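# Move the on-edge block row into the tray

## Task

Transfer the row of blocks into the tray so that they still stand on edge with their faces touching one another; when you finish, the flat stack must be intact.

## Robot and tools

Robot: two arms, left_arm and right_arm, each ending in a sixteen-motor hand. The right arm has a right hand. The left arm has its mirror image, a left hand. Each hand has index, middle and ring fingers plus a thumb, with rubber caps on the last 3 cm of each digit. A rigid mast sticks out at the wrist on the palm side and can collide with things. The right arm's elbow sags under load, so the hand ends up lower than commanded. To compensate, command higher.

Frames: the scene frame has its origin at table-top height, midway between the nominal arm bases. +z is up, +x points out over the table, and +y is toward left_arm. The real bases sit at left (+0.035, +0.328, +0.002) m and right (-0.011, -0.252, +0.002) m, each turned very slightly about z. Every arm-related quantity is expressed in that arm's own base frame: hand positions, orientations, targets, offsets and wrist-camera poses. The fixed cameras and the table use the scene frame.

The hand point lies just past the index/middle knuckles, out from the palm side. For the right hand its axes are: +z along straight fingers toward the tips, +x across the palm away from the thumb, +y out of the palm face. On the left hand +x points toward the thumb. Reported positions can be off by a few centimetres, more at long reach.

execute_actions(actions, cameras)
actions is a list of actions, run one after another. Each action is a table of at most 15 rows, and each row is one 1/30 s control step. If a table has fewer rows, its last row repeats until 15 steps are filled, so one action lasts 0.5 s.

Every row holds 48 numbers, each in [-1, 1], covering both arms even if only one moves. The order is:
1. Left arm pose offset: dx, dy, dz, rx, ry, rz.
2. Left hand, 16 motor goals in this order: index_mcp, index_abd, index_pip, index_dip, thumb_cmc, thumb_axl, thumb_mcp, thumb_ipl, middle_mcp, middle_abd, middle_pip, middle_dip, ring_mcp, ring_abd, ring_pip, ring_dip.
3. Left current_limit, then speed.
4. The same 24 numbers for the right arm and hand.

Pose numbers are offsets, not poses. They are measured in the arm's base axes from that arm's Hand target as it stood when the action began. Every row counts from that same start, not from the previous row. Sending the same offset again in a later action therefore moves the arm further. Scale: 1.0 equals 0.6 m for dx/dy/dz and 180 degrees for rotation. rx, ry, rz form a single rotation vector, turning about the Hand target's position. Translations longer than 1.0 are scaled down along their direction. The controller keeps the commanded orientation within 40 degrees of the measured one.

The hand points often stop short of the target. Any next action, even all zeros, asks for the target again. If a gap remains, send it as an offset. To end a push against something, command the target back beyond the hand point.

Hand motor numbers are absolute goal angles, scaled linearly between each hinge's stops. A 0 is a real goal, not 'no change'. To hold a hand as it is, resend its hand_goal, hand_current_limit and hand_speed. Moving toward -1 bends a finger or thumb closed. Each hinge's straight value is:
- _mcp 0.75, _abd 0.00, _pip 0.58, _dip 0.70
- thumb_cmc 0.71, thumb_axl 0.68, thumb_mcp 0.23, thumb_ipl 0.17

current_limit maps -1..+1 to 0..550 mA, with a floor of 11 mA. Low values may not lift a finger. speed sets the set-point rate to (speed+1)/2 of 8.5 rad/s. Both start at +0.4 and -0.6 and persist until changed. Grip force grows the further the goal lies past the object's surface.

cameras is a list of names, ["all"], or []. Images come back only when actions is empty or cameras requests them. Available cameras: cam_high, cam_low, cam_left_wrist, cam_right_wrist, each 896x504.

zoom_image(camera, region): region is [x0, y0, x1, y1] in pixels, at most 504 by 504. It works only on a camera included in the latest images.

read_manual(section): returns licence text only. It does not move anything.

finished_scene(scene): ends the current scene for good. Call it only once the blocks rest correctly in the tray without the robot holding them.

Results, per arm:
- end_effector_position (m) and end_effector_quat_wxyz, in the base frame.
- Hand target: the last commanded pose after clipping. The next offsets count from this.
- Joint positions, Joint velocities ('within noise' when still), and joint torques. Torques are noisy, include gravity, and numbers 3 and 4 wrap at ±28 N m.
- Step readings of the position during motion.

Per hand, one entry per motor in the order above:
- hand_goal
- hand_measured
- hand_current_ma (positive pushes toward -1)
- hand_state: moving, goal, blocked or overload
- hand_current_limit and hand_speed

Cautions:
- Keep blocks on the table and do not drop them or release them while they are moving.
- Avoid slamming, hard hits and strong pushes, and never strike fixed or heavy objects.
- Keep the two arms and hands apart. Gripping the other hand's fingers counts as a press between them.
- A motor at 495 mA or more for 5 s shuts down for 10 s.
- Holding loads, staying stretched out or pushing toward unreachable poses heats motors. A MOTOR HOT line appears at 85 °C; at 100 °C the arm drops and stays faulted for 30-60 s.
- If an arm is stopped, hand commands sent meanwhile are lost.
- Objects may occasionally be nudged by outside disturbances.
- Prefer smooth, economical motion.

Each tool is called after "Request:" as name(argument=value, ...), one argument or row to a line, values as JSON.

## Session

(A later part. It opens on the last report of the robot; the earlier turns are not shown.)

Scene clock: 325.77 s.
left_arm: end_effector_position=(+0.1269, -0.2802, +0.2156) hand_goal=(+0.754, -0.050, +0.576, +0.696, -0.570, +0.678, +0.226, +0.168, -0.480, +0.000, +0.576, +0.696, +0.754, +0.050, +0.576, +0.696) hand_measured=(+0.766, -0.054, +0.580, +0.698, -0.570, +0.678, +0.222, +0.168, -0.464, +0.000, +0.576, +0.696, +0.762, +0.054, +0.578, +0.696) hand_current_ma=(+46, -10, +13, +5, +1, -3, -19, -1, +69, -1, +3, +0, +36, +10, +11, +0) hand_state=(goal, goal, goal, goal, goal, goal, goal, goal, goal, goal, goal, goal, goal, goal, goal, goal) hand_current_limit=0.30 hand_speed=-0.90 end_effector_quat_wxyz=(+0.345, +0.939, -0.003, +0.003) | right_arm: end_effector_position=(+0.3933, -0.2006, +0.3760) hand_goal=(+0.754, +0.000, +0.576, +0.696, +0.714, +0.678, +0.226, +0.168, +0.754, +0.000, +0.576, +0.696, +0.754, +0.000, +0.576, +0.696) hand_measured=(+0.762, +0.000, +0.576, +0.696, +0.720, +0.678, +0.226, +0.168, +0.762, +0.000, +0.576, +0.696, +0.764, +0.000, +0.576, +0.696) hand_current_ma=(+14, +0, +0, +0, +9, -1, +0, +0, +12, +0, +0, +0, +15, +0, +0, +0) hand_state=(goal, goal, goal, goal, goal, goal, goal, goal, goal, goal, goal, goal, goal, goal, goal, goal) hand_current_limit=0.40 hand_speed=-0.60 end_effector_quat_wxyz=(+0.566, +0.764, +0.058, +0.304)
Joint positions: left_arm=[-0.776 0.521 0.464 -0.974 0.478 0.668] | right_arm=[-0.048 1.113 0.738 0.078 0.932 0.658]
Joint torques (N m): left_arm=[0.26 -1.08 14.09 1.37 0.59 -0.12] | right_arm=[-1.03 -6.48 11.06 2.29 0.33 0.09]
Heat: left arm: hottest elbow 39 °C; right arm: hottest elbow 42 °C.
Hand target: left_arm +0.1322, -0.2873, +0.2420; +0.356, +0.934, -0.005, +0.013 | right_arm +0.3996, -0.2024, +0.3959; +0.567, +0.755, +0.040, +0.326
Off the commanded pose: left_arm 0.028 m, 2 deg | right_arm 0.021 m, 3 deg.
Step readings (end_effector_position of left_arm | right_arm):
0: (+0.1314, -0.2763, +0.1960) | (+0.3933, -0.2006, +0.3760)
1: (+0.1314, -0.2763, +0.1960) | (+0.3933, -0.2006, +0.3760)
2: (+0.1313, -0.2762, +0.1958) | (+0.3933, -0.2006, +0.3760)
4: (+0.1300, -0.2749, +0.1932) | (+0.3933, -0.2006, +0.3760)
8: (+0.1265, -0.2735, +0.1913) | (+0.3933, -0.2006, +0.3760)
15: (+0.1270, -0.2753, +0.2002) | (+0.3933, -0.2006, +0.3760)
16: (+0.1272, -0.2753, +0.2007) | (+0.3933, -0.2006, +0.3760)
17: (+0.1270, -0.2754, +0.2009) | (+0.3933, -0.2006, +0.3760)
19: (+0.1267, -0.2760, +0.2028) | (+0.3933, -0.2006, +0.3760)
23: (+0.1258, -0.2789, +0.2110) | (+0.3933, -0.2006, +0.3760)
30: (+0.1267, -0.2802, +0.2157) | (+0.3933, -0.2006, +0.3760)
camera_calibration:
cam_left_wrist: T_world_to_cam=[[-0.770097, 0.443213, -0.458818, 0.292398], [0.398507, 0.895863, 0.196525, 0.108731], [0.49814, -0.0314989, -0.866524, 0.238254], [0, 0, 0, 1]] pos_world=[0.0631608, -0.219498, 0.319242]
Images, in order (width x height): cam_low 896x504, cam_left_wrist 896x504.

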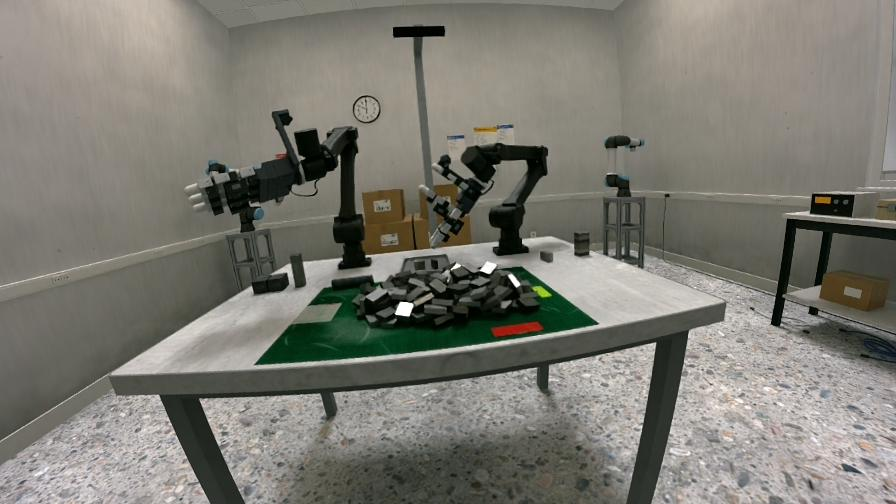

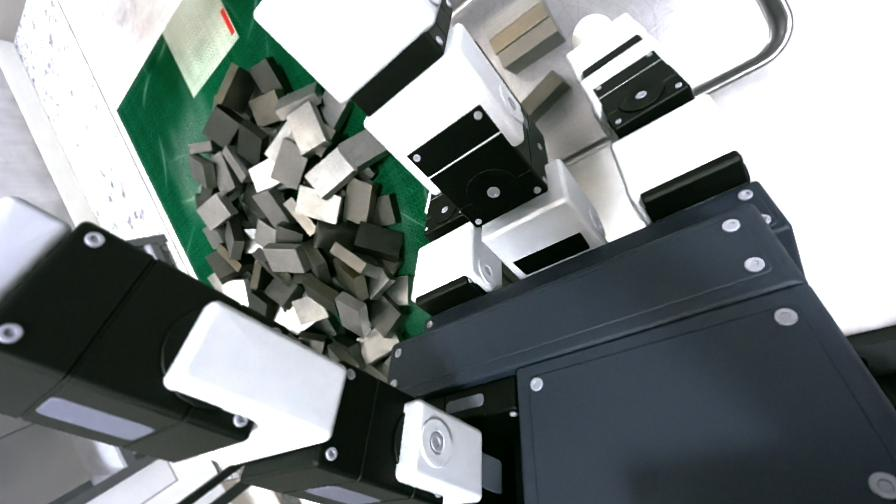

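Request:
execute_actions(
  actions=[
    [[0,-0.035,-0.015,0.0556,0,0,0.754,-0.05,0.576,0.696,-0.57,0.678,0.226,0.168,-0.48,0,0.576,0.696,0.754,0.05,0.576,0.696,0.3,-0.9,0,0,0,0,0,0,0.754,0,0.576,0.696,0.714,0.678,0.226,0.168,0.754,0,0.576,0.696,0.754,0,0.576,0.696,0.4,-0.6]],
    [[0.005,-0.035,-0.018,0.0556,0,0.015,0.754,-0.05,0.576,0.696,-0.57,0.678,0.226,0.168,-0.48,0,0.576,0.696,0.754,0.05,0.576,0.696,0.3,-0.9,0,0,0,0,0,0,0.754,0,0.576,0.696,0.714,0.678,0.226,0.168,0.754,0,0.576,0.696,0.754,0,0.576,0.696,0.4,-0.6]],
    [[0.010,-0.033,-0.018,0.0556,0,0.02,0.754,-0.05,0.576,0.696,-0.57,0.678,0.226,0.168,-0.48,0,0.576,0.696,0.754,0.05,0.576,0.696,0.3,-0.9,0,0,0,0,0,0,0.754,0,0.576,0.696,0.714,0.678,0.226,0.168,0.754,0,0.576,0.696,0.754,0,0.576,0.696,0.4,-0.6]],
    [[0.014,-0.023,-0.015,0.0556,0,0.02,0.754,-0.05,0.576,0.696,-0.57,0.678,0.226,0.168,-0.48,0,0.576,0.696,0.754,0.05,0.576,0.696,0.3,-0.9,0,0,0,0,0,0,0.754,0,0.576,0.696,0.714,0.678,0.226,0.168,0.754,0,0.576,0.696,0.754,0,0.576,0.696,0.4,-0.6]],
    [[0.014,0,-0.012,0.0031,0,0.02,0.754,-0.05,0.576,0.696,-0.57,0.678,0.226,0.168,-0.48,0,0.576,0.696,0.754,0.05,0.576,0.696,0.3,-0.9,0,0,0,0,0,0,0.754,0,0.576,0.696,0.714,0.678,0.226,0.168,0.754,0,0.576,0.696,0.754,0,0.576,0.696,0.4,-0.6]],
  ],
  cameras=["cam_left_wrist"],
)

Request:
zoom_image(
  camera="cam_left_wrist",
  region=[460, 0, 620, 140],
)

Scene clock: 329.47 s.
left_arm: end_effector_position=(+0.1513, -0.3476, +0.1763) hand_goal=(+0.754, -0.050, +0.576, +0.696, -0.570, +0.678, +0.226, +0.168, -0.480, +0.000, +0.576, +0.696, +0.754, +0.050, +0.576, +0.696) hand_measured=(+0.754, -0.052, +0.578, +0.698, -0.570, +0.678, +0.222, +0.168, -0.464, +0.000, +0.576, +0.696, +0.754, +0.052, +0.578, +0.696) hand_current_ma=(+2, -7, +8, +5, +0, -3, -19, -1, +69, -1, +3, +0, +2, +5, +8, +0) hand_state=(goal, goal, goal, goal, goal, goal, goal, goal, goal, goal, goal, goal, goal, goal, goal, goal) hand_current_limit=0.30 hand_speed=-0.90 end_effector_quat_wxyz=(-0.009, +0.995, +0.098, +0.027) | right_arm: end_effector_position=(+0.3933, -0.2006, +0.3760) hand_goal=(+0.754, +0.000, +0.576, +0.696, +0.714, +0.678, +0.226, +0.168, +0.754, +0.000, +0.576, +0.696, +0.754, +0.000, +0.576, +0.696) hand_measured=(+0.762, +0.000, +0.576, +0.696, +0.720, +0.678, +0.226, +0.168, +0.762, +0.000, +0.576, +0.696, +0.764, +0.000, +0.576, +0.696) hand_current_ma=(+14, +0, +0, +0, +9, -1, +0, +0, +12, +0, +0, +0, +15, +0, +0, +0) hand_state=(goal, goal, goal, goal, goal, goal, goal, goal, goal, goal, goal, goal, goal, goal, goal, goal) hand_current_limit=0.40 hand_speed=-0.60 end_effector_quat_wxyz=(+0.566, +0.764, +0.058, +0.304)
Joint positions: left_arm=[-1.207 1.12 0.915 -1.369 -0.058 0.167] | right_arm=[-0.048 1.113 0.738 0.078 0.932 0.658]
Joint torques (N m): left_arm=[0.73 -7.65 12.64 0.43 -0.13 -0.12] | right_arm=[-0.97 -6.53 11.07 2.29 0.34 0.08]
Heat: left arm: hottest elbow 40 °C; right arm: hottest elbow 42 °C.
Hand target: left_arm +0.1579, -0.3629, +0.1952; +0.007, +0.994, +0.104, +0.033 | right_arm +0.3996, -0.2024, +0.3959; +0.567, +0.755, +0.040, +0.326
Off the commanded pose: left_arm 0.025 m, 2 deg | right_arm 0.021 m, 3 deg.
Step readings (end_effector_position of left_arm | right_arm):
0: (+0.1269, -0.2802, +0.2156) | (+0.3933, -0.2006, +0.3760)
1: (+0.1273, -0.2801, +0.2151) | (+0.3933, -0.2006, +0.3760)
2: (+0.1291, -0.2798, +0.2130) | (+0.3933, -0.2006, +0.3760)
4: (+0.1303, -0.2828, +0.2082) | (+0.3933, -0.2006, +0.3760)
8: (+0.1249, -0.2961, +0.2064) | (+0.3933, -0.2006, +0.3760)
15: (+0.1258, -0.2992, +0.2067) | (+0.3933, -0.2006, +0.3760)
16: (+0.1266, -0.2988, +0.2061) | (+0.3933, -0.2006, +0.3760)
17: (+0.1286, -0.2982, +0.2035) | (+0.3933, -0.2006, +0.3760)
19: (+0.1305, -0.3013, +0.2006) | (+0.3933, -0.2006, +0.3760)
23: (+0.1262, -0.3166, +0.1985) | (+0.3933, -0.2006, +0.3760)
30: (+0.1287, -0.3180, +0.1964) | (+0.3933, -0.2006, +0.3760)
31: (+0.1295, -0.3177, +0.1965) | (+0.3933, -0.2006, +0.3760)
32: (+0.1309, -0.3169, +0.1954) | (+0.3933, -0.2006, +0.3760)
34: (+0.1340, -0.3200, +0.1936) | (+0.3933, -0.2006, +0.3760)
38: (+0.1328, -0.3363, +0.1904) | (+0.3933, -0.2006, +0.3760)
45: (+0.1348, -0.3364, +0.1872) | (+0.3933, -0.2006, +0.3760)
46: (+0.1357, -0.3357, +0.1873) | (+0.3933, -0.2006, +0.3760)
47: (+0.1370, -0.3346, +0.1873) | (+0.3933, -0.2006, +0.3760)
49: (+0.1406, -0.3362, +0.1869) | (+0.3933, -0.2006, +0.3760)
53: (+0.1435, -0.3507, +0.1852) | (+0.3933, -0.2006, +0.3760)
60: (+0.1439, -0.3489, +0.1802) | (+0.3933, -0.2006, +0.3760)
61: (+0.1441, -0.3486, +0.1804) | (+0.3933, -0.2006, +0.3760)
62: (+0.1447, -0.3483, +0.1806) | (+0.3933, -0.2006, +0.3760)
64: (+0.1465, -0.3483, +0.1807) | (+0.3933, -0.2006, +0.3760)
68: (+0.1490, -0.3484, +0.1782) | (+0.3933, -0.2006, +0.3760)
75: (+0.1508, -0.3479, +0.1763) | (+0.3933, -0.2006, +0.3760)
camera_calibration:
cam_left_wrist: T_world_to_cam=[[-0.87945, 0.466362, -0.0952573, 0.283561], [0.240236, 0.607651, 0.756999, -0.00795326], [0.410919, 0.642858, -0.646435, 0.39879], [0, 0, 0, 1]] pos_world=[0.0874181, -0.383775, 0.290824]
Images, in order (width x height): cam_left_wrist 896x504.

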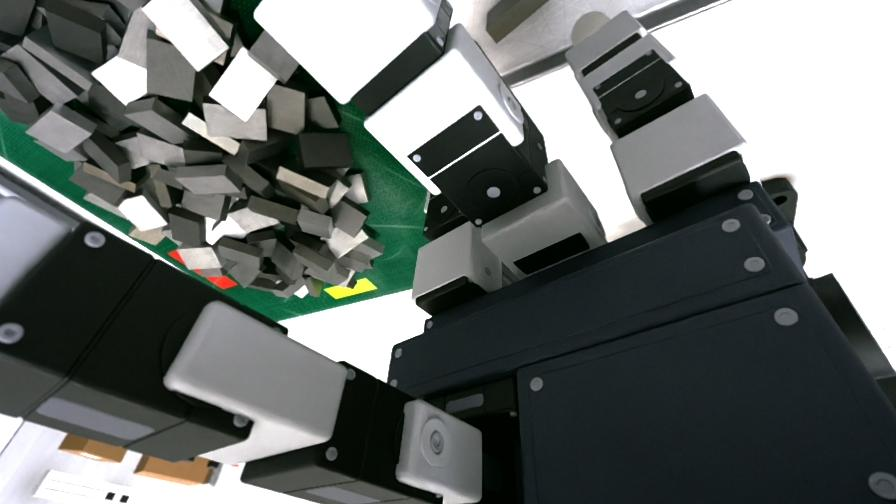

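Scaled by 3.150.

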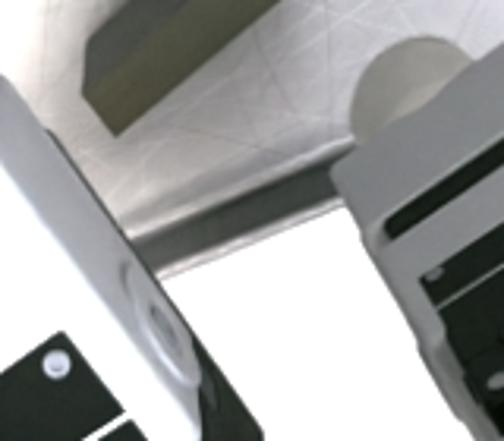

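Request:
execute_actions(
  actions=[
    [[0,0,-0.05,0,0,0,0.754,-0.05,0.576,0.696,-0.57,0.678,0.226,0.168,-0.48,0,0.576,0.696,0.754,0.05,0.576,0.696,0.3,-0.9,0,0,0,0,0,0,0.754,0,0.576,0.696,0.714,0.678,0.226,0.168,0.754,0,0.576,0.696,0.754,0,0.576,0.696,0.4,-0.6]],
  ],
  cameras=["cam_left_wrist"],
)

Request:
zoom_image(
  camera="cam_left_wrist",
  region=[460, 0, 620, 140],
)

Scene clock: 330.33 s.
left_arm: end_effector_position=(+0.1578, -0.3645, +0.1756) hand_goal=(+0.754, -0.050, +0.576, +0.696, -0.570, +0.678, +0.226, +0.168, -0.480, +0.000, +0.576, +0.696, +0.754, +0.050, +0.576, +0.696) hand_measured=(+0.754, -0.052, +0.578, +0.698, -0.570, +0.678, +0.222, +0.168, -0.464, +0.000, +0.576, +0.696, +0.754, +0.052, +0.578, +0.696) hand_current_ma=(+2, -7, +8, +5, +0, -3, -19, -1, +69, -1, +3, +0, +2, +5, +8, +0) hand_state=(goal, goal, goal, goal, goal, goal, goal, goal, goal, goal, goal, goal, goal, goal, goal, goal) hand_current_limit=0.30 hand_speed=-0.90 end_effector_quat_wxyz=(+0.015, +0.994, +0.099, +0.034) | right_arm: end_effector_position=(+0.3933, -0.2006, +0.3760) hand_goal=(+0.754, +0.000, +0.576, +0.696, +0.714, +0.678, +0.226, +0.168, +0.754, +0.000, +0.576, +0.696, +0.754, +0.000, +0.576, +0.696) hand_measured=(+0.762, +0.000, +0.576, +0.696, +0.720, +0.678, +0.226, +0.168, +0.762, +0.000, +0.576, +0.696, +0.764, +0.000, +0.576, +0.696) hand_current_ma=(+14, +0, +0, +0, +9, -1, +0, +0, +12, +0, +0, +0, +15, +0, +0, +0) hand_state=(goal, goal, goal, goal, goal, goal, goal, goal, goal, goal, goal, goal, goal, goal, goal, goal) hand_current_limit=0.40 hand_speed=-0.60 end_effector_quat_wxyz=(+0.566, +0.764, +0.058, +0.304)
Joint positions: left_arm=[-1.207 1.14 0.915 -1.299 -0.058 0.166] | right_arm=[-0.048 1.113 0.738 0.078 0.932 0.658]
Joint torques (N m): left_arm=[0.38 -7.65 7.79 1.18 -0.12 -0.13] | right_arm=[-1.03 -6.48 11.06 2.32 0.33 0.09]
Heat: left arm: hottest elbow 40 °C; right arm: hottest elbow 42 °C.
Hand target: left_arm +0.1580, -0.3630, +0.1652; +0.007, +0.994, +0.104, +0.033 | right_arm +0.3996, -0.2024, +0.3959; +0.567, +0.755, +0.040, +0.326
Off the commanded pose: left_arm 0.010 m, 1 deg | right_arm 0.021 m, 3 deg.
Step readings (end_effector_position of left_arm | right_arm):
0: (+0.1513, -0.3476, +0.1763) | (+0.3933, -0.2006, +0.3760)
1: (+0.1513, -0.3477, +0.1764) | (+0.3933, -0.2006, +0.3760)
2: (+0.1516, -0.3483, +0.1765) | (+0.3933, -0.2006, +0.3760)
4: (+0.1533, -0.3528, +0.1771) | (+0.3933, -0.2006, +0.3760)
8: (+0.1565, -0.3612, +0.1764) | (+0.3933, -0.2006, +0.3760)
15: (+0.1578, -0.3643, +0.1755) | (+0.3933, -0.2006, +0.3760)
camera_calibration:
cam_left_wrist: T_world_to_cam=[[-0.877882, 0.460007, -0.133107, 0.301183], [0.225884, 0.642866, 0.731916, 0.0207227], [0.422256, 0.612468, -0.668268, 0.397349], [0, 0, 0, 1]] pos_world=[0.0919385, -0.395232, 0.290458]
Images, in order (width x height): cam_left_wrist 896x504.

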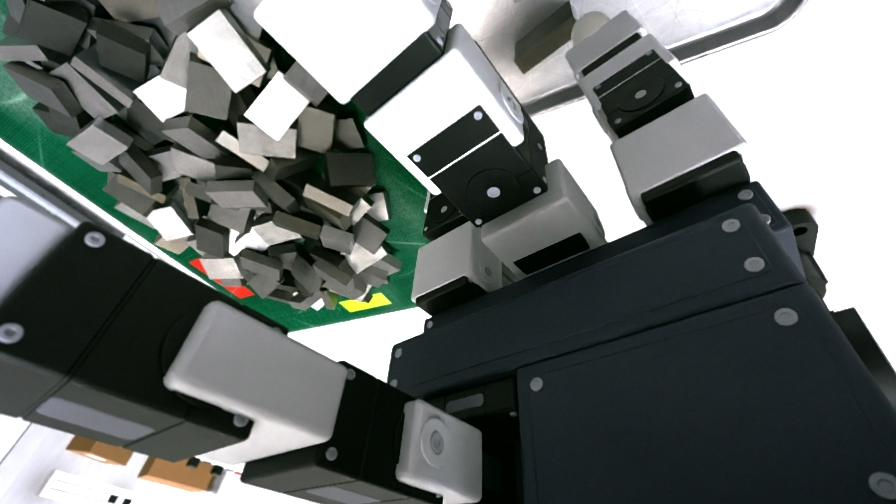

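Scaled by 3.150.

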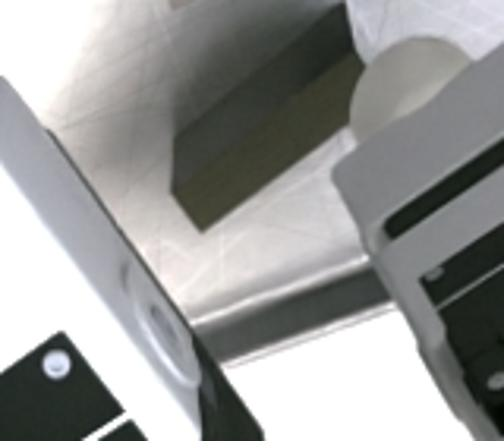

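Request:
execute_actions(
  actions=[
    [[-0.0075,0.001,-0.04,0,0,0.003,0.754,-0.05,0.576,0.696,-0.57,0.678,0.226,0.168,-0.48,0,0.576,0.696,0.754,0.05,0.576,0.696,0.3,-0.9,0,0,0,0,0,0,0.754,0,0.576,0.696,0.714,0.678,0.226,0.168,0.754,0,0.576,0.696,0.754,0,0.576,0.696,0.4,-0.6]],
    [[0,0,-0.02,0,0,0,0.754,-0.05,0.576,0.696,-0.57,0.678,0.226,0.168,-0.48,0,0.576,0.696,0.754,0.05,0.576,0.696,0.3,-0.9,0,0,0,0,0,0,0.754,0,0.576,0.696,0.714,0.678,0.226,0.168,0.754,0,0.576,0.696,0.754,0,0.576,0.696,0.4,-0.6]],
  ],
  cameras=["cam_left_wrist"],
)

Request:
zoom_image(
  camera="cam_left_wrist",
  region=[460, 0, 620, 140],
)

Scene clock: 331.93 s.
left_arm: end_effector_position=(+0.1548, -0.3624, +0.1375) hand_goal=(+0.754, -0.050, +0.576, +0.696, -0.570, +0.678, +0.226, +0.168, -0.480, +0.000, +0.576, +0.696, +0.754, +0.050, +0.576, +0.696) hand_measured=(+0.754, -0.052, +0.578, +0.698, -0.570, +0.678, +0.222, +0.168, -0.464, +0.000, +0.576, +0.696, +0.754, +0.046, +0.578, +0.696) hand_current_ma=(+2, -7, +8, +5, +0, -3, -19, -1, +69, -1, +3, +0, +1, -14, +5, +0) hand_state=(goal, goal, goal, goal, goal, goal, goal, goal, goal, goal, goal, goal, goal, goal, goal, goal) hand_current_limit=0.30 hand_speed=-0.90 end_effector_quat_wxyz=(+0.013, +0.994, +0.106, +0.034) | right_arm: end_effector_position=(+0.3933, -0.2006, +0.3760) hand_goal=(+0.754, +0.000, +0.576, +0.696, +0.714, +0.678, +0.226, +0.168, +0.754, +0.000, +0.576, +0.696, +0.754, +0.000, +0.576, +0.696) hand_measured=(+0.762, +0.000, +0.576, +0.696, +0.720, +0.678, +0.226, +0.168, +0.762, +0.000, +0.576, +0.696, +0.764, +0.000, +0.576, +0.696) hand_current_ma=(+14, +0, +0, +0, +9, -1, +0, +0, +12, +0, +0, +0, +15, +0, +0, +0) hand_state=(goal, goal, goal, goal, goal, goal, goal, goal, goal, goal, goal, goal, goal, goal, goal, goal) hand_current_limit=0.40 hand_speed=-0.60 end_effector_quat_wxyz=(+0.566, +0.764, +0.058, +0.304)
Joint positions: left_arm=[-1.219 1.166 0.833 -1.196 -0.059 0.14] | right_arm=[-0.048 1.113 0.738 0.078 0.932 0.658]
Joint torques (N m): left_arm=[0.38 -7.94 7.88 1.24 -0.13 -0.11] | right_arm=[-1.08 -6.53 11.04 2.29 0.34 0.09]
Heat: left arm: hottest elbow 40 °C; right arm: hottest elbow 42 °C.
Hand target: left_arm +0.1535, -0.3624, +0.1292; +0.007, +0.993, +0.109, +0.033 | right_arm +0.3996, -0.2024, +0.3959; +0.567, +0.755, +0.040, +0.326
Off the commanded pose: left_arm 0.009 m, 1 deg | right_arm 0.021 m, 3 deg.
Step readings (end_effector_position of left_arm | right_arm):
0: (+0.1578, -0.3645, +0.1756) | (+0.3933, -0.2006, +0.3760)
1: (+0.1578, -0.3644, +0.1752) | (+0.3933, -0.2006, +0.3760)
2: (+0.1581, -0.3645, +0.1738) | (+0.3933, -0.2006, +0.3760)
4: (+0.1577, -0.3644, +0.1680) | (+0.3933, -0.2006, +0.3760)
8: (+0.1549, -0.3595, +0.1523) | (+0.3933, -0.2006, +0.3760)
15: (+0.1543, -0.3610, +0.1473) | (+0.3933, -0.2006, +0.3760)
16: (+0.1545, -0.3612, +0.1474) | (+0.3933, -0.2006, +0.3760)
17: (+0.1548, -0.3618, +0.1474) | (+0.3933, -0.2006, +0.3760)
19: (+0.1552, -0.3628, +0.1463) | (+0.3933, -0.2006, +0.3760)
23: (+0.1548, -0.3625, +0.1413) | (+0.3933, -0.2006, +0.3760)
30: (+0.1548, -0.3623, +0.1375) | (+0.3933, -0.2006, +0.3760)
camera_calibration:
cam_left_wrist: T_world_to_cam=[[-0.884332, 0.448467, -0.12975, 0.288895], [0.218232, 0.64278, 0.734308, 0.0487344], [0.412713, 0.621056, -0.666301, 0.376356], [0, 0, 0, 1]] pos_world=[0.0895163, -0.394623, 0.252464]
Images, in order (width x height): cam_left_wrist 896x504.

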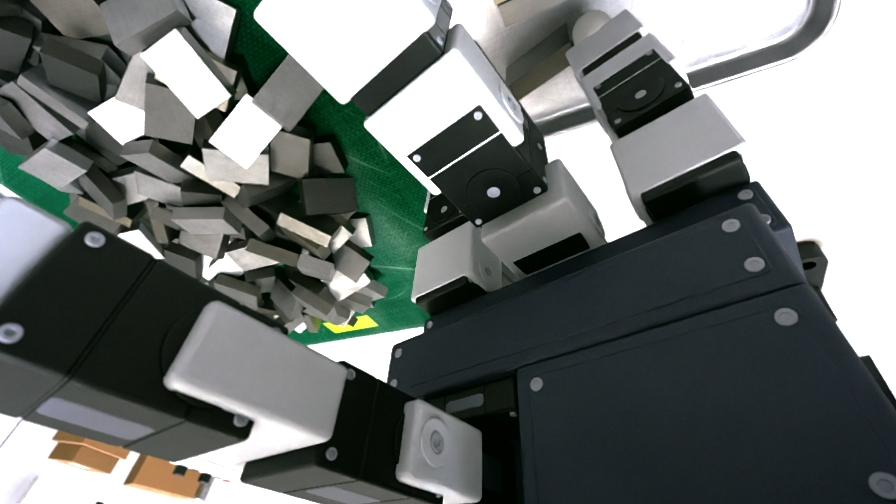

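Scaled by 3.150.

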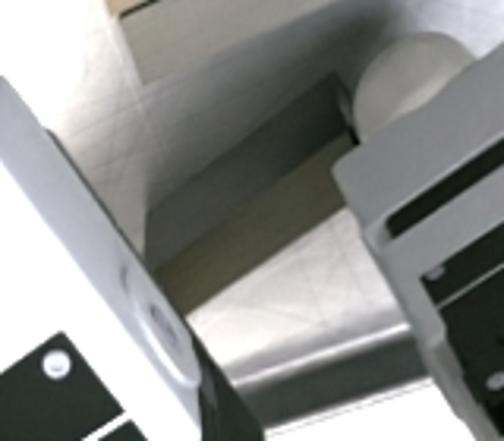

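Request:
execute_actions(
  actions=[
    [[-0.001,-0.001,-0.024,0,0,0.002,0.754,-0.05,0.576,0.696,-0.57,0.678,0.226,0.168,-0.48,0,0.576,0.696,0.754,0.05,0.576,0.696,0.3,-0.9,0,0,0,0,0,0,0.754,0,0.576,0.696,0.714,0.678,0.226,0.168,0.754,0,0.576,0.696,0.754,0,0.576,0.696,0.4,-0.6]],
    [[0,0,-0.002,0,0,0,0.754,-0.2,0.576,0.696,-0.57,0.678,0.226,0.168,-0.48,0,0.576,0.696,0.754,0.19,0.576,0.696,0.3,-0.92,0,0,0,0,0,0,0.754,0,0.576,0.696,0.714,0.678,0.226,0.168,0.754,0,0.576,0.696,0.754,0,0.576,0.696,0.4,-0.6]],
    [[0,0,0,0,0,0,0.754,-0.24,0.576,0.696,-0.57,0.678,0.226,0.168,-0.48,0,0.576,0.696,0.754,0.23,0.576,0.696,0.3,-0.92,0,0,0,0,0,0,0.754,0,0.576,0.696,0.714,0.678,0.226,0.168,0.754,0,0.576,0.696,0.754,0,0.576,0.696,0.4,-0.6]],
    [[0,0,0,0,0,0,0.754,-0.24,0.576,0.696,-0.57,0.678,0.226,0.168,-0.48,0,0.576,0.696,0.754,0.24,0.576,0.696,0.3,-0.92,0,0,0,0,0,0,0.754,0,0.576,0.696,0.714,0.678,0.226,0.168,0.754,0,0.576,0.696,0.754,0,0.576,0.696,0.4,-0.6]],
  ],
  cameras=["cam_left_wrist"],
)

Request:
zoom_image(
  camera="cam_left_wrist",
  region=[460, 0, 620, 140],
)

Scene clock: 334.63 s.
left_arm: end_effector_position=(+0.1520, -0.3648, +0.1245) hand_goal=(+0.754, -0.240, +0.576, +0.696, -0.570, +0.678, +0.226, +0.168, -0.480, +0.000, +0.576, +0.696, +0.754, +0.240, +0.576, +0.696) hand_measured=(+0.754, -0.178, +0.578, +0.698, -0.570, +0.678, +0.222, +0.168, -0.464, +0.000, +0.576, +0.696, +0.760, +0.126, +0.580, +0.698) hand_current_ma=(+2, +238, +8, +5, +0, -3, -19, -1, +69, -1, +3, +0, +20, -357, +16, +7) hand_state=(goal, blocked, goal, goal, goal, goal, goal, goal, goal, goal, goal, goal, goal, blocked, goal, goal) hand_current_limit=0.30 hand_speed=-0.92 end_effector_quat_wxyz=(+0.016, +0.994, +0.107, +0.031) | right_arm: end_effector_position=(+0.3933, -0.2006, +0.3760) hand_goal=(+0.754, +0.000, +0.576, +0.696, +0.714, +0.678, +0.226, +0.168, +0.754, +0.000, +0.576, +0.696, +0.754, +0.000, +0.576, +0.696) hand_measured=(+0.762, +0.000, +0.576, +0.696, +0.720, +0.678, +0.226, +0.168, +0.762, +0.000, +0.576, +0.696, +0.764, +0.000, +0.576, +0.696) hand_current_ma=(+14, +0, +0, +0, +9, -1, +0, +0, +12, +0, +0, +0, +15, +0, +0, +0) hand_state=(goal, goal, goal, goal, goal, goal, goal, goal, goal, goal, goal, goal, goal, goal, goal, goal) hand_current_limit=0.40 hand_speed=-0.60 end_effector_quat_wxyz=(+0.566, +0.764, +0.058, +0.304)
Joint positions: left_arm=[-1.227 1.182 0.807 -1.152 -0.053 0.13] | right_arm=[-0.048 1.113 0.738 0.078 0.932 0.658]
Joint torques (N m): left_arm=[0.38 -7.59 7.47 1.35 -0.43 -0.12] | right_arm=[-1.03 -6.42 11.06 2.32 0.34 0.09]
Heat: left arm: hottest elbow 40 °C; right arm: hottest elbow 42 °C.
Hand target: left_arm +0.1529, -0.3629, +0.1134; +0.007, +0.993, +0.112, +0.033 | right_arm +0.3996, -0.2024, +0.3959; +0.567, +0.755, +0.040, +0.326
Off the commanded pose: left_arm 0.011 m, 1 deg | right_arm 0.021 m, 3 deg.
Step readings (end_effector_position of left_arm | right_arm):
0: (+0.1548, -0.3624, +0.1375) | (+0.3933, -0.2006, +0.3760)
1: (+0.1548, -0.3624, +0.1374) | (+0.3933, -0.2006, +0.3760)
2: (+0.1550, -0.3627, +0.1369) | (+0.3933, -0.2006, +0.3760)
4: (+0.1551, -0.3634, +0.1344) | (+0.3933, -0.2006, +0.3760)
8: (+0.1545, -0.3624, +0.1259) | (+0.3933, -0.2006, +0.3760)
15: (+0.1541, -0.3633, +0.1251) | (+0.3933, -0.2006, +0.3760)
16: (+0.1541, -0.3633, +0.1251) | (+0.3933, -0.2006, +0.3760)
17: (+0.1541, -0.3634, +0.1251) | (+0.3933, -0.2006, +0.3760)
19: (+0.1537, -0.3636, +0.1251) | (+0.3933, -0.2006, +0.3760)
23: (+0.1525, -0.3642, +0.1251) | (+0.3933, -0.2006, +0.3760)
30: (+0.1519, -0.3648, +0.1245) | (+0.3933, -0.2006, +0.3760)
31: (+0.1519, -0.3648, +0.1245) | (+0.3933, -0.2006, +0.3760)
32: (+0.1519, -0.3648, +0.1245) | (+0.3933, -0.2006, +0.3760)
34: (+0.1519, -0.3648, +0.1245) | (+0.3933, -0.2006, +0.3760)
38: (+0.1520, -0.3648, +0.1245) | (+0.3933, -0.2006, +0.3760)
45: (+0.1520, -0.3648, +0.1245) | (+0.3933, -0.2006, +0.3760)
46: (+0.1520, -0.3648, +0.1245) | (+0.3933, -0.2006, +0.3760)
47: (+0.1520, -0.3648, +0.1245) | (+0.3933, -0.2006, +0.3760)
49: (+0.1520, -0.3648, +0.1245) | (+0.3933, -0.2006, +0.3760)
53: (+0.1520, -0.3648, +0.1245) | (+0.3933, -0.2006, +0.3760)
60: (+0.1520, -0.3648, +0.1245) | (+0.3933, -0.2006, +0.3760)
camera_calibration:
cam_left_wrist: T_world_to_cam=[[-0.885478, 0.446572, -0.128457, 0.285067], [0.220836, 0.647646, 0.729236, 0.0625782], [0.408851, 0.617355, -0.672096, 0.370288], [0, 0, 0, 1]] pos_world=[0.0872088, -0.396431, 0.239854]
Images, in order (width x height): cam_left_wrist 896x504.

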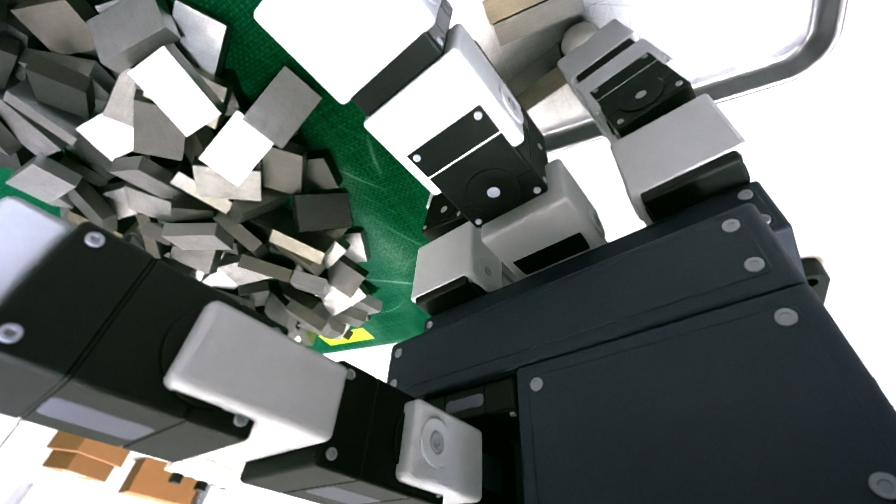

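Scaled by 3.150.

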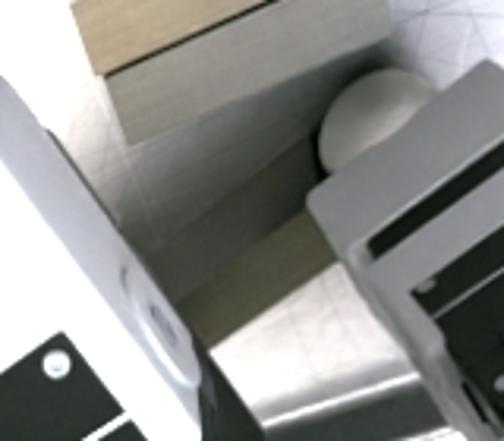

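Request:
execute_actions(
  actions=[
    [[0.003,-0.016,0.024,-0.004,0,0,0.754,-0.24,0.576,0.696,-0.57,0.678,0.226,0.168,-0.48,0,0.576,0.696,0.754,0.24,0.576,0.696,0.35,-0.93,0,0,0,0,0,0,0.754,0,0.576,0.696,0.714,0.678,0.226,0.168,0.754,0,0.576,0.696,0.754,0,0.576,0.696,0.4,-0.6]],
    [[0.001,-0.018,0.023,-0.006,0,0,0.754,-0.24,0.576,0.696,-0.57,0.678,0.226,0.168,-0.48,0,0.576,0.696,0.754,0.24,0.576,0.696,0.35,-0.93,0,0,0,0,0,0,0.754,0,0.576,0.696,0.714,0.678,0.226,0.168,0.754,0,0.576,0.696,0.754,0,0.576,0.696,0.4,-0.6]],
    [[0,-0.004,0.03,-0.003,0,0,0.754,-0.24,0.576,0.696,-0.57,0.678,0.226,0.168,-0.48,0,0.576,0.696,0.754,0.24,0.576,0.696,0.35,-0.93,0,0,0,0,0,0,0.754,0,0.576,0.696,0.714,0.678,0.226,0.168,0.754,0,0.576,0.696,0.754,0,0.576,0.696,0.4,-0.6]],
  ],
  cameras=["cam_left_wrist"],
)

Request:
zoom_image(
  camera="cam_left_wrist",
  region=[460, 0, 620, 140],
)

Scene clock: 336.80 s.
left_arm: end_effector_position=(+0.1519, -0.3677, +0.1350) hand_goal=(+0.754, -0.240, +0.576, +0.696, -0.570, +0.678, +0.226, +0.168, -0.480, +0.000, +0.576, +0.696, +0.754, +0.240, +0.576, +0.696) hand_measured=(+0.750, -0.178, +0.576, +0.698, -0.570, +0.678, +0.222, +0.168, -0.464, +0.000, +0.576, +0.696, +0.756, +0.126, +0.578, +0.698) hand_current_ma=(-14, +238, -2, +4, +0, -3, -19, -1, +69, -1, +3, +0, +4, -371, +7, +7) hand_state=(goal, blocked, goal, goal, goal, goal, goal, goal, goal, goal, goal, goal, goal, blocked, goal, goal) hand_current_limit=0.35 hand_speed=-0.93 end_effector_quat_wxyz=(+0.004, +0.994, +0.110, +0.027) | right_arm: end_effector_position=(+0.3933, -0.2006, +0.3760) hand_goal=(+0.754, +0.000, +0.576, +0.696, +0.714, +0.678, +0.226, +0.168, +0.754, +0.000, +0.576, +0.696, +0.754, +0.000, +0.576, +0.696) hand_measured=(+0.762, +0.000, +0.576, +0.696, +0.720, +0.678, +0.226, +0.168, +0.762, +0.000, +0.576, +0.696, +0.764, +0.000, +0.576, +0.696) hand_current_ma=(+14, +0, +0, +0, +9, -1, +0, +0, +12, +0, +0, +0, +15, +0, +0, +0) hand_state=(goal, goal, goal, goal, goal, goal, goal, goal, goal, goal, goal, goal, goal, goal, goal, goal) hand_current_limit=0.40 hand_speed=-0.60 end_effector_quat_wxyz=(+0.566, +0.764, +0.058, +0.304)
Joint positions: left_arm=[-1.231 1.193 0.852 -1.21 -0.05 0.119] | right_arm=[-0.048 1.113 0.738 0.078 0.932 0.658]
Joint torques (N m): left_arm=[0.21 -9.35 12.63 0.25 0.09 -0.12] | right_arm=[-1.08 -6.48 11.07 2.32 0.33 0.08]
Heat: left arm: hottest elbow 40 °C; right arm: hottest elbow 42 °C.
Hand target: left_arm +0.1553, -0.3857, +0.1598; +0.027, +0.993, +0.113, +0.031 | right_arm +0.3996, -0.2024, +0.3959; +0.567, +0.755, +0.040, +0.326
Off the commanded pose: left_arm 0.031 m, 3 deg | right_arm 0.021 m, 3 deg.
Step readings (end_effector_position of left_arm | right_arm):
0: (+0.1520, -0.3648, +0.1245) | (+0.3933, -0.2006, +0.3760)
1: (+0.1520, -0.3648, +0.1245) | (+0.3933, -0.2006, +0.3760)
2: (+0.1520, -0.3648, +0.1245) | (+0.3933, -0.2006, +0.3760)
4: (+0.1520, -0.3648, +0.1245) | (+0.3933, -0.2006, +0.3760)
8: (+0.1520, -0.3646, +0.1244) | (+0.3933, -0.2006, +0.3760)
15: (+0.1521, -0.3645, +0.1244) | (+0.3933, -0.2006, +0.3760)
16: (+0.1521, -0.3644, +0.1244) | (+0.3933, -0.2006, +0.3760)
17: (+0.1520, -0.3644, +0.1244) | (+0.3933, -0.2006, +0.3760)
19: (+0.1518, -0.3644, +0.1244) | (+0.3933, -0.2006, +0.3760)
23: (+0.1517, -0.3653, +0.1239) | (+0.3933, -0.2006, +0.3760)
30: (+0.1516, -0.3654, +0.1238) | (+0.3933, -0.2006, +0.3760)
31: (+0.1516, -0.3654, +0.1239) | (+0.3933, -0.2006, +0.3760)
32: (+0.1514, -0.3651, +0.1243) | (+0.3933, -0.2006, +0.3760)
34: (+0.1509, -0.3643, +0.1260) | (+0.3933, -0.2006, +0.3760)
38: (+0.1514, -0.3663, +0.1317) | (+0.3933, -0.2006, +0.3760)
45: (+0.1519, -0.3680, +0.1351) | (+0.3933, -0.2006, +0.3760)
camera_calibration:
cam_left_wrist: T_world_to_cam=[[-0.889987, 0.442833, -0.108732, 0.284261], [0.224648, 0.633324, 0.740563, 0.0493774], [0.396808, 0.634665, -0.663132, 0.386111], [0, 0, 0, 1]] pos_world=[0.0886842, -0.402203, 0.250384]
Images, in order (width x height): cam_left_wrist 896x504.

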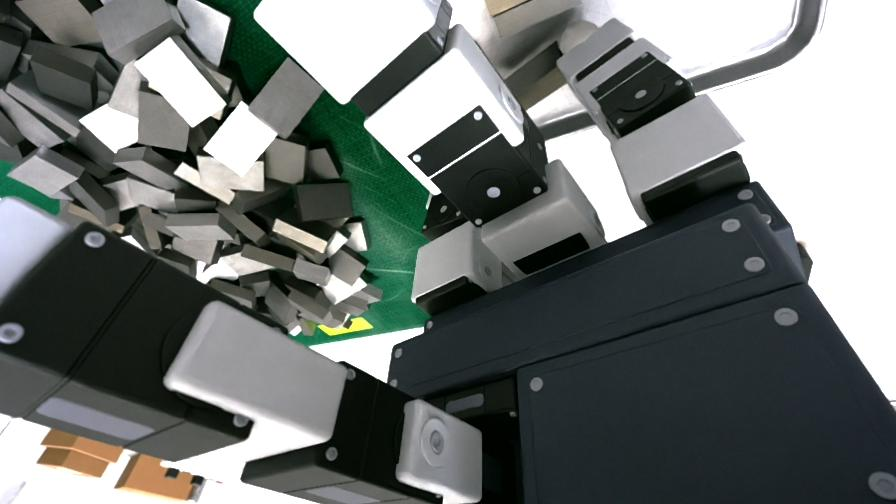

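Scaled by 3.150.

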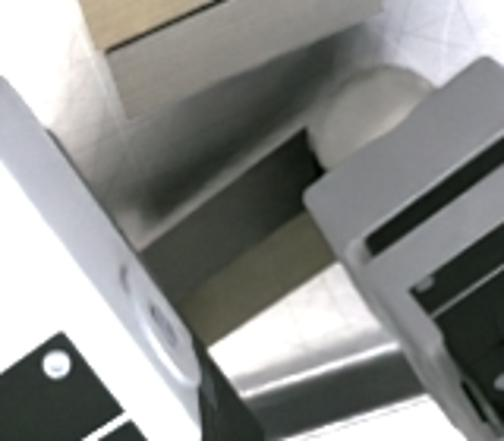

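Request:
execute_actions(
  actions=[
    [[-0.016,-0.001,0.01,0,0,-0.027,0.754,-0.24,0.576,0.696,-0.57,0.678,0.226,0.168,-0.48,0,0.576,0.696,0.754,0.24,0.576,0.696,0.35,-0.93,0,0,0,0,0,0,0.754,0,0.576,0.696,0.714,0.678,0.226,0.168,0.754,0,0.576,0.696,0.754,0,0.576,0.696,0.4,-0.6]],
    [[-0.016,-0.001,0.003,0,0,-0.027,0.754,-0.24,0.576,0.696,-0.57,0.678,0.226,0.168,-0.48,0,0.576,0.696,0.754,0.24,0.576,0.696,0.35,-0.93,0,0,0,0,0,0,0.754,0,0.576,0.696,0.714,0.678,0.226,0.168,0.754,0,0.576,0.696,0.754,0,0.576,0.696,0.4,-0.6]],
    [[-0.0165,-0.001,0.003,0,0,-0.027,0.754,-0.24,0.576,0.696,-0.57,0.678,0.226,0.168,-0.48,0,0.576,0.696,0.754,0.24,0.576,0.696,0.35,-0.93,0,0,0,0,0,0,0.754,0,0.576,0.696,0.714,0.678,0.226,0.168,0.754,0,0.576,0.696,0.754,0,0.576,0.696,0.4,-0.6]],
  ],
  cameras=["cam_left_wrist"],
)

Request:
zoom_image(
  camera="cam_left_wrist",
  region=[460, 0, 620, 140],
)

Scene clock: 338.90 s.
left_arm: end_effector_position=(+0.1255, -0.3710, +0.1434) hand_goal=(+0.754, -0.240, +0.576, +0.696, -0.570, +0.678, +0.226, +0.168, -0.480, +0.000, +0.576, +0.696, +0.754, +0.240, +0.576, +0.696) hand_measured=(+0.750, -0.178, +0.576, +0.698, -0.570, +0.678, +0.222, +0.168, -0.464, +0.000, +0.576, +0.696, +0.756, +0.126, +0.578, +0.698) hand_current_ma=(-14, +238, -2, +4, +0, -3, -19, -1, +69, -1, +3, +0, +4, -371, +7, +7) hand_state=(goal, blocked, goal, goal, goal, goal, goal, goal, goal, goal, goal, goal, goal, blocked, goal, goal) hand_current_limit=0.35 hand_speed=-0.93 end_effector_quat_wxyz=(+0.007, +1.000, -0.004, +0.020) | right_arm: end_effector_position=(+0.3933, -0.2006, +0.3760) hand_goal=(+0.754, +0.000, +0.576, +0.696, +0.714, +0.678, +0.226, +0.168, +0.754, +0.000, +0.576, +0.696, +0.754, +0.000, +0.576, +0.696) hand_measured=(+0.762, +0.000, +0.576, +0.696, +0.720, +0.678, +0.226, +0.168, +0.762, +0.000, +0.576, +0.696, +0.764, +0.000, +0.576, +0.696) hand_current_ma=(+14, +0, +0, +0, +9, -1, +0, +0, +12, +0, +0, +0, +15, +0, +0, +0) hand_state=(goal, goal, goal, goal, goal, goal, goal, goal, goal, goal, goal, goal, goal, goal, goal, goal) hand_current_limit=0.40 hand_speed=-0.60 end_effector_quat_wxyz=(+0.566, +0.764, +0.058, +0.304)
Joint positions: left_arm=[-1.241 1.162 0.852 -1.235 -0.033 0.338] | right_arm=[-0.048 1.113 0.738 0.078 0.932 0.658]
Joint torques (N m): left_arm=[0.32 -9.76 12.55 0.29 0.16 0.13] | right_arm=[-1.03 -6.48 11.08 2.29 0.34 0.08]
Heat: left arm: hottest elbow 40 °C; right arm: hottest elbow 42 °C.
Hand target: left_arm +0.1261, -0.3875, +0.1693; +0.031, +0.999, -0.014, +0.027 | right_arm +0.3996, -0.2024, +0.3959; +0.567, +0.755, +0.040, +0.326
Off the commanded pose: left_arm 0.031 m, 3 deg | right_arm 0.021 m, 3 deg.
Step readings (end_effector_position of left_arm | right_arm):
0: (+0.1519, -0.3677, +0.1350) | (+0.3933, -0.2006, +0.3760)
1: (+0.1518, -0.3676, +0.1350) | (+0.3933, -0.2006, +0.3760)
2: (+0.1516, -0.3675, +0.1349) | (+0.3933, -0.2006, +0.3760)
4: (+0.1500, -0.3669, +0.1347) | (+0.3933, -0.2006, +0.3760)
8: (+0.1465, -0.3666, +0.1359) | (+0.3933, -0.2006, +0.3760)
15: (+0.1446, -0.3667, +0.1373) | (+0.3933, -0.2006, +0.3760)
16: (+0.1445, -0.3667, +0.1373) | (+0.3933, -0.2006, +0.3760)
17: (+0.1437, -0.3670, +0.1373) | (+0.3933, -0.2006, +0.3760)
19: (+0.1415, -0.3676, +0.1379) | (+0.3933, -0.2006, +0.3760)
23: (+0.1381, -0.3684, +0.1403) | (+0.3933, -0.2006, +0.3760)
30: (+0.1357, -0.3690, +0.1409) | (+0.3933, -0.2006, +0.3760)
31: (+0.1354, -0.3691, +0.1409) | (+0.3933, -0.2006, +0.3760)
32: (+0.1346, -0.3693, +0.1408) | (+0.3933, -0.2006, +0.3760)
34: (+0.1326, -0.3697, +0.1412) | (+0.3933, -0.2006, +0.3760)
38: (+0.1288, -0.3703, +0.1429) | (+0.3933, -0.2006, +0.3760)
45: (+0.1262, -0.3709, +0.1435) | (+0.3933, -0.2006, +0.3760)
camera_calibration:
cam_left_wrist: T_world_to_cam=[[-0.767694, 0.633031, -0.0995853, 0.317058], [0.371141, 0.565909, 0.736207, 0.0084199], [0.522399, 0.528222, -0.669389, 0.349875], [0, 0, 0, 1]] pos_world=[0.0575042, -0.390284, 0.259578]
Images, in order (width x height): cam_left_wrist 896x504.

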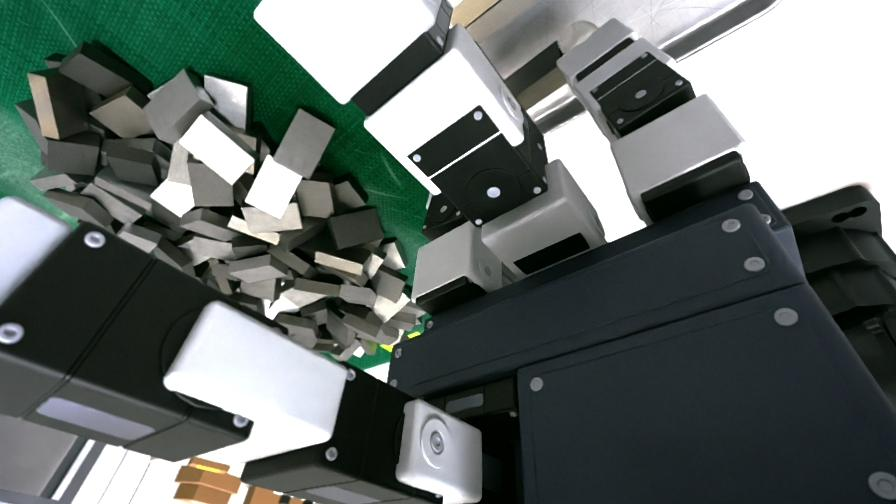

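Scaled by 3.150.

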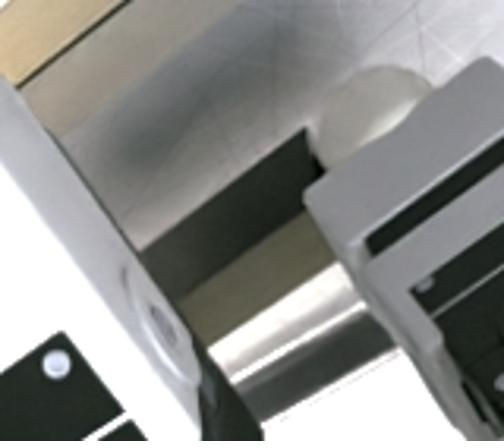

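Request:
execute_actions(
  actions=[
    [[-0.009,-0.002,0.0,0,0,-0.022,0.754,-0.24,0.576,0.696,-0.57,0.678,0.226,0.168,-0.48,0,0.576,0.696,0.754,0.24,0.576,0.696,0.35,-0.93,0,0,0,0,0,0,0.754,0,0.576,0.696,0.714,0.678,0.226,0.168,0.754,0,0.576,0.696,0.754,0,0.576,0.696,0.4,-0.6]],
    [[0,0,-0.035,0.0065,0,0,0.754,-0.24,0.576,0.696,-0.57,0.678,0.226,0.168,-0.48,0,0.576,0.696,0.754,0.24,0.576,0.696,0.35,-0.93,0,0,0,0,0,0,0.754,0,0.576,0.696,0.714,0.678,0.226,0.168,0.754,0,0.576,0.696,0.754,0,0.576,0.696,0.4,-0.6]],
    [[0,0,-0.02,0.004,0,0,0.754,-0.24,0.576,0.696,-0.57,0.678,0.226,0.168,-0.48,0,0.576,0.696,0.754,0.24,0.576,0.696,0.35,-0.93,0,0,0,0,0,0,0.754,0,0.576,0.696,0.714,0.678,0.226,0.168,0.754,0,0.576,0.696,0.754,0,0.576,0.696,0.4,-0.6]],
  ],
  cameras=["cam_left_wrist"],
)

Request:
zoom_image(
  camera="cam_left_wrist",
  region=[460, 0, 620, 140],
)

Scene clock: 341.23 s.
left_arm: end_effector_position=(+0.1227, -0.3824, +0.1359) hand_goal=(+0.754, -0.240, +0.576, +0.696, -0.570, +0.678, +0.226, +0.168, -0.480, +0.000, +0.576, +0.696, +0.754, +0.240, +0.576, +0.696) hand_measured=(+0.750, -0.178, +0.576, +0.698, -0.570, +0.678, +0.222, +0.168, -0.464, +0.000, +0.576, +0.696, +0.756, +0.126, +0.578, +0.698) hand_current_ma=(-14, +238, -2, +4, +0, -3, -19, -1, +69, -1, +3, +0, +4, -371, +7, +7) hand_state=(goal, blocked, goal, goal, goal, goal, goal, goal, goal, goal, goal, goal, goal, blocked, goal, goal) hand_current_limit=0.35 hand_speed=-0.93 end_effector_quat_wxyz=(+0.012, +0.999, -0.039, +0.023) | right_arm: end_effector_position=(+0.3933, -0.2006, +0.3760) hand_goal=(+0.754, +0.000, +0.576, +0.696, +0.714, +0.678, +0.226, +0.168, +0.754, +0.000, +0.576, +0.696, +0.754, +0.000, +0.576, +0.696) hand_measured=(+0.762, +0.000, +0.576, +0.696, +0.720, +0.678, +0.226, +0.168, +0.762, +0.000, +0.576, +0.696, +0.764, +0.000, +0.576, +0.696) hand_current_ma=(+14, +0, +0, +0, +9, -1, +0, +0, +12, +0, +0, +0, +15, +0, +0, +0) hand_state=(goal, goal, goal, goal, goal, goal, goal, goal, goal, goal, goal, goal, goal, goal, goal, goal) hand_current_limit=0.40 hand_speed=-0.60 end_effector_quat_wxyz=(+0.566, +0.764, +0.058, +0.304)
Joint positions: left_arm=[-1.241 1.192 0.852 -1.192 -0.034 0.409] | right_arm=[-0.048 1.113 0.738 0.078 0.932 0.658]
Joint torques (N m): left_arm=[0.03 -8.59 9.09 1.13 -0.06 0.13] | right_arm=[-1.08 -6.42 11.07 2.29 0.33 0.08]
Heat: left arm: hottest elbow 41 °C; right arm: hottest elbow 42 °C.
Hand target: left_arm +0.1208, -0.3887, +0.1364; +0.015, +0.998, -0.049, +0.025 | right_arm +0.3996, -0.2024, +0.3959; +0.567, +0.755, +0.040, +0.326
Off the commanded pose: left_arm 0.007 m, 1 deg | right_arm 0.021 m, 3 deg.
Step readings (end_effector_position of left_arm | right_arm):
0: (+0.1254, -0.3710, +0.1434) | (+0.3933, -0.2006, +0.3760)
1: (+0.1253, -0.3710, +0.1434) | (+0.3933, -0.2006, +0.3760)
2: (+0.1248, -0.3712, +0.1434) | (+0.3933, -0.2006, +0.3760)
4: (+0.1234, -0.3715, +0.1433) | (+0.3933, -0.2006, +0.3760)
8: (+0.1209, -0.3721, +0.1433) | (+0.3933, -0.2006, +0.3760)
15: (+0.1189, -0.3725, +0.1432) | (+0.3933, -0.2006, +0.3760)
16: (+0.1188, -0.3726, +0.1432) | (+0.3933, -0.2006, +0.3760)
17: (+0.1187, -0.3726, +0.1432) | (+0.3933, -0.2006, +0.3760)
19: (+0.1188, -0.3732, +0.1435) | (+0.3933, -0.2006, +0.3760)
23: (+0.1199, -0.3760, +0.1435) | (+0.3933, -0.2006, +0.3760)
30: (+0.1204, -0.3773, +0.1414) | (+0.3933, -0.2006, +0.3760)
31: (+0.1204, -0.3774, +0.1413) | (+0.3933, -0.2006, +0.3760)
32: (+0.1207, -0.3777, +0.1413) | (+0.3933, -0.2006, +0.3760)
34: (+0.1215, -0.3793, +0.1407) | (+0.3933, -0.2006, +0.3760)
38: (+0.1226, -0.3817, +0.1372) | (+0.3933, -0.2006, +0.3760)
45: (+0.1227, -0.3824, +0.1359) | (+0.3933, -0.2006, +0.3760)
camera_calibration:
cam_left_wrist: T_world_to_cam=[[-0.720112, 0.685177, -0.109415, 0.336876], [0.406452, 0.544357, 0.733807, 0.0091459], [0.562348, 0.483951, -0.670489, 0.330686], [0, 0, 0, 1]] pos_world=[0.0529105, -0.395834, 0.251869]
Images, in order (width x height): cam_left_wrist 896x504.

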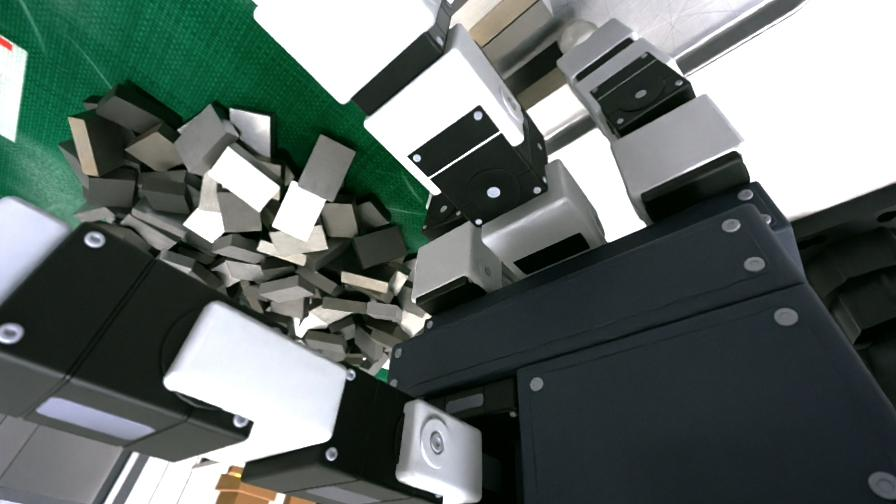

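Scaled by 3.150.

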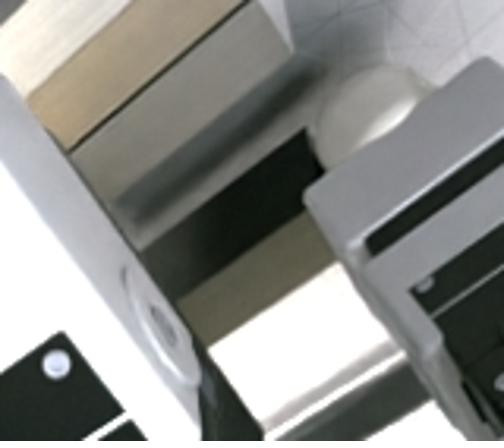

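Request:
execute_actions(
  actions=[
    [[-0.002,0,-0.013,0.002,0,0,0.754,-0.24,0.576,0.696,-0.57,0.678,0.226,0.168,-0.48,0,0.576,0.696,0.754,0.24,0.576,0.696,0.35,-0.93,0,0,0,0,0,0,0.754,0,0.576,0.696,0.714,0.678,0.226,0.168,0.754,0,0.576,0.696,0.754,0,0.576,0.696,0.4,-0.6]],
    [[-0.001,-0.004,-0.013,0,0,0,0.754,-0.24,0.576,0.696,-0.57,0.678,0.226,0.168,-0.48,0,0.576,0.696,0.754,0.24,0.576,0.696,0.35,-0.93,0,0,0,0,0,0,0.754,0,0.576,0.696,0.714,0.678,0.226,0.168,0.754,0,0.576,0.696,0.754,0,0.576,0.696,0.4,-0.6]],
  ],
  cameras=["cam_left_wrist"],
)

Request:
zoom_image(
  camera="cam_left_wrist",
  region=[460, 0, 620, 140],
)

Scene clock: 343.07 s.
left_arm: end_effector_position=(+0.1218, -0.3896, +0.1263) hand_goal=(+0.754, -0.240, +0.576, +0.696, -0.570, +0.678, +0.226, +0.168, -0.480, +0.000, +0.576, +0.696, +0.754, +0.240, +0.576, +0.696) hand_measured=(+0.750, -0.178, +0.576, +0.698, -0.570, +0.678, +0.222, +0.168, -0.464, +0.000, +0.576, +0.696, +0.756, +0.126, +0.578, +0.698) hand_current_ma=(-14, +238, -2, +4, +0, -3, -19, -1, +69, -1, +3, +0, +4, -371, +7, +7) hand_state=(goal, blocked, goal, goal, goal, goal, goal, goal, goal, goal, goal, goal, goal, blocked, goal, goal) hand_current_limit=0.35 hand_speed=-0.93 end_effector_quat_wxyz=(+0.015, +0.999, -0.044, +0.025) | right_arm: end_effector_position=(+0.3933, -0.2006, +0.3760) hand_goal=(+0.754, +0.000, +0.576, +0.696, +0.714, +0.678, +0.226, +0.168, +0.754, +0.000, +0.576, +0.696, +0.754, +0.000, +0.576, +0.696) hand_measured=(+0.762, +0.000, +0.576, +0.696, +0.720, +0.678, +0.226, +0.168, +0.762, +0.000, +0.576, +0.696, +0.764, +0.000, +0.576, +0.696) hand_current_ma=(+14, +0, +0, +0, +9, -1, +0, +0, +12, +0, +0, +0, +15, +0, +0, +0) hand_state=(goal, goal, goal, goal, goal, goal, goal, goal, goal, goal, goal, goal, goal, goal, goal, goal) hand_current_limit=0.40 hand_speed=-0.60 end_effector_quat_wxyz=(+0.566, +0.764, +0.058, +0.304)
Joint positions: left_arm=[-1.25 1.217 0.844 -1.152 -0.036 0.409] | right_arm=[-0.048 1.113 0.738 0.078 0.932 0.658]
Joint torques (N m): left_arm=[0.15 -9 8.02 1.14 -0.02 0.04] | right_arm=[-0.97 -6.42 11.07 2.3 0.34 0.09]
Heat: left arm: hottest elbow 41 °C; right arm: hottest elbow 42 °C.
Hand target: left_arm +0.1189, -0.3911, +0.1208; +0.012, +0.998, -0.049, +0.025 | right_arm +0.3996, -0.2024, +0.3959; +0.567, +0.755, +0.040, +0.326
Off the commanded pose: left_arm 0.007 m, 1 deg | right_arm 0.021 m, 3 deg.
Step readings (end_effector_position of left_arm | right_arm):
0: (+0.1227, -0.3824, +0.1359) | (+0.3933, -0.2006, +0.3760)
1: (+0.1228, -0.3825, +0.1360) | (+0.3933, -0.2006, +0.3760)
2: (+0.1228, -0.3828, +0.1359) | (+0.3933, -0.2006, +0.3760)
4: (+0.1228, -0.3840, +0.1359) | (+0.3933, -0.2006, +0.3760)
8: (+0.1227, -0.3860, +0.1346) | (+0.3933, -0.2006, +0.3760)
15: (+0.1225, -0.3865, +0.1338) | (+0.3933, -0.2006, +0.3760)
16: (+0.1226, -0.3866, +0.1338) | (+0.3933, -0.2006, +0.3760)
17: (+0.1227, -0.3871, +0.1339) | (+0.3933, -0.2006, +0.3760)
19: (+0.1228, -0.3885, +0.1331) | (+0.3933, -0.2006, +0.3760)
23: (+0.1222, -0.3896, +0.1289) | (+0.3933, -0.2006, +0.3760)
30: (+0.1218, -0.3894, +0.1263) | (+0.3933, -0.2006, +0.3760)
camera_calibration:
cam_left_wrist: T_world_to_cam=[[-0.713665, 0.69072, -0.116573, 0.342414], [0.407938, 0.545101, 0.732429, 0.0207182], [0.569447, 0.475154, -0.67079, 0.32398], [0, 0, 0, 1]] pos_world=[0.0514277, -0.401746, 0.242064]
Images, in order (width x height): cam_left_wrist 896x504.

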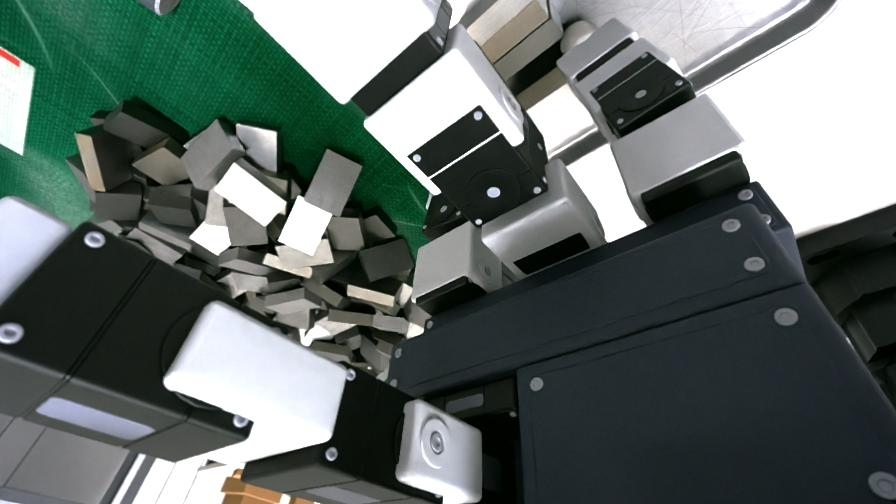

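Scaled by 3.150.

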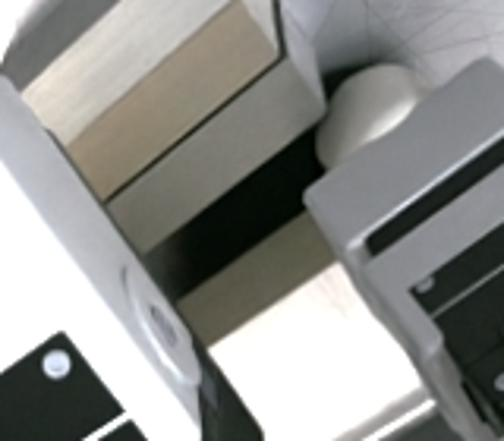

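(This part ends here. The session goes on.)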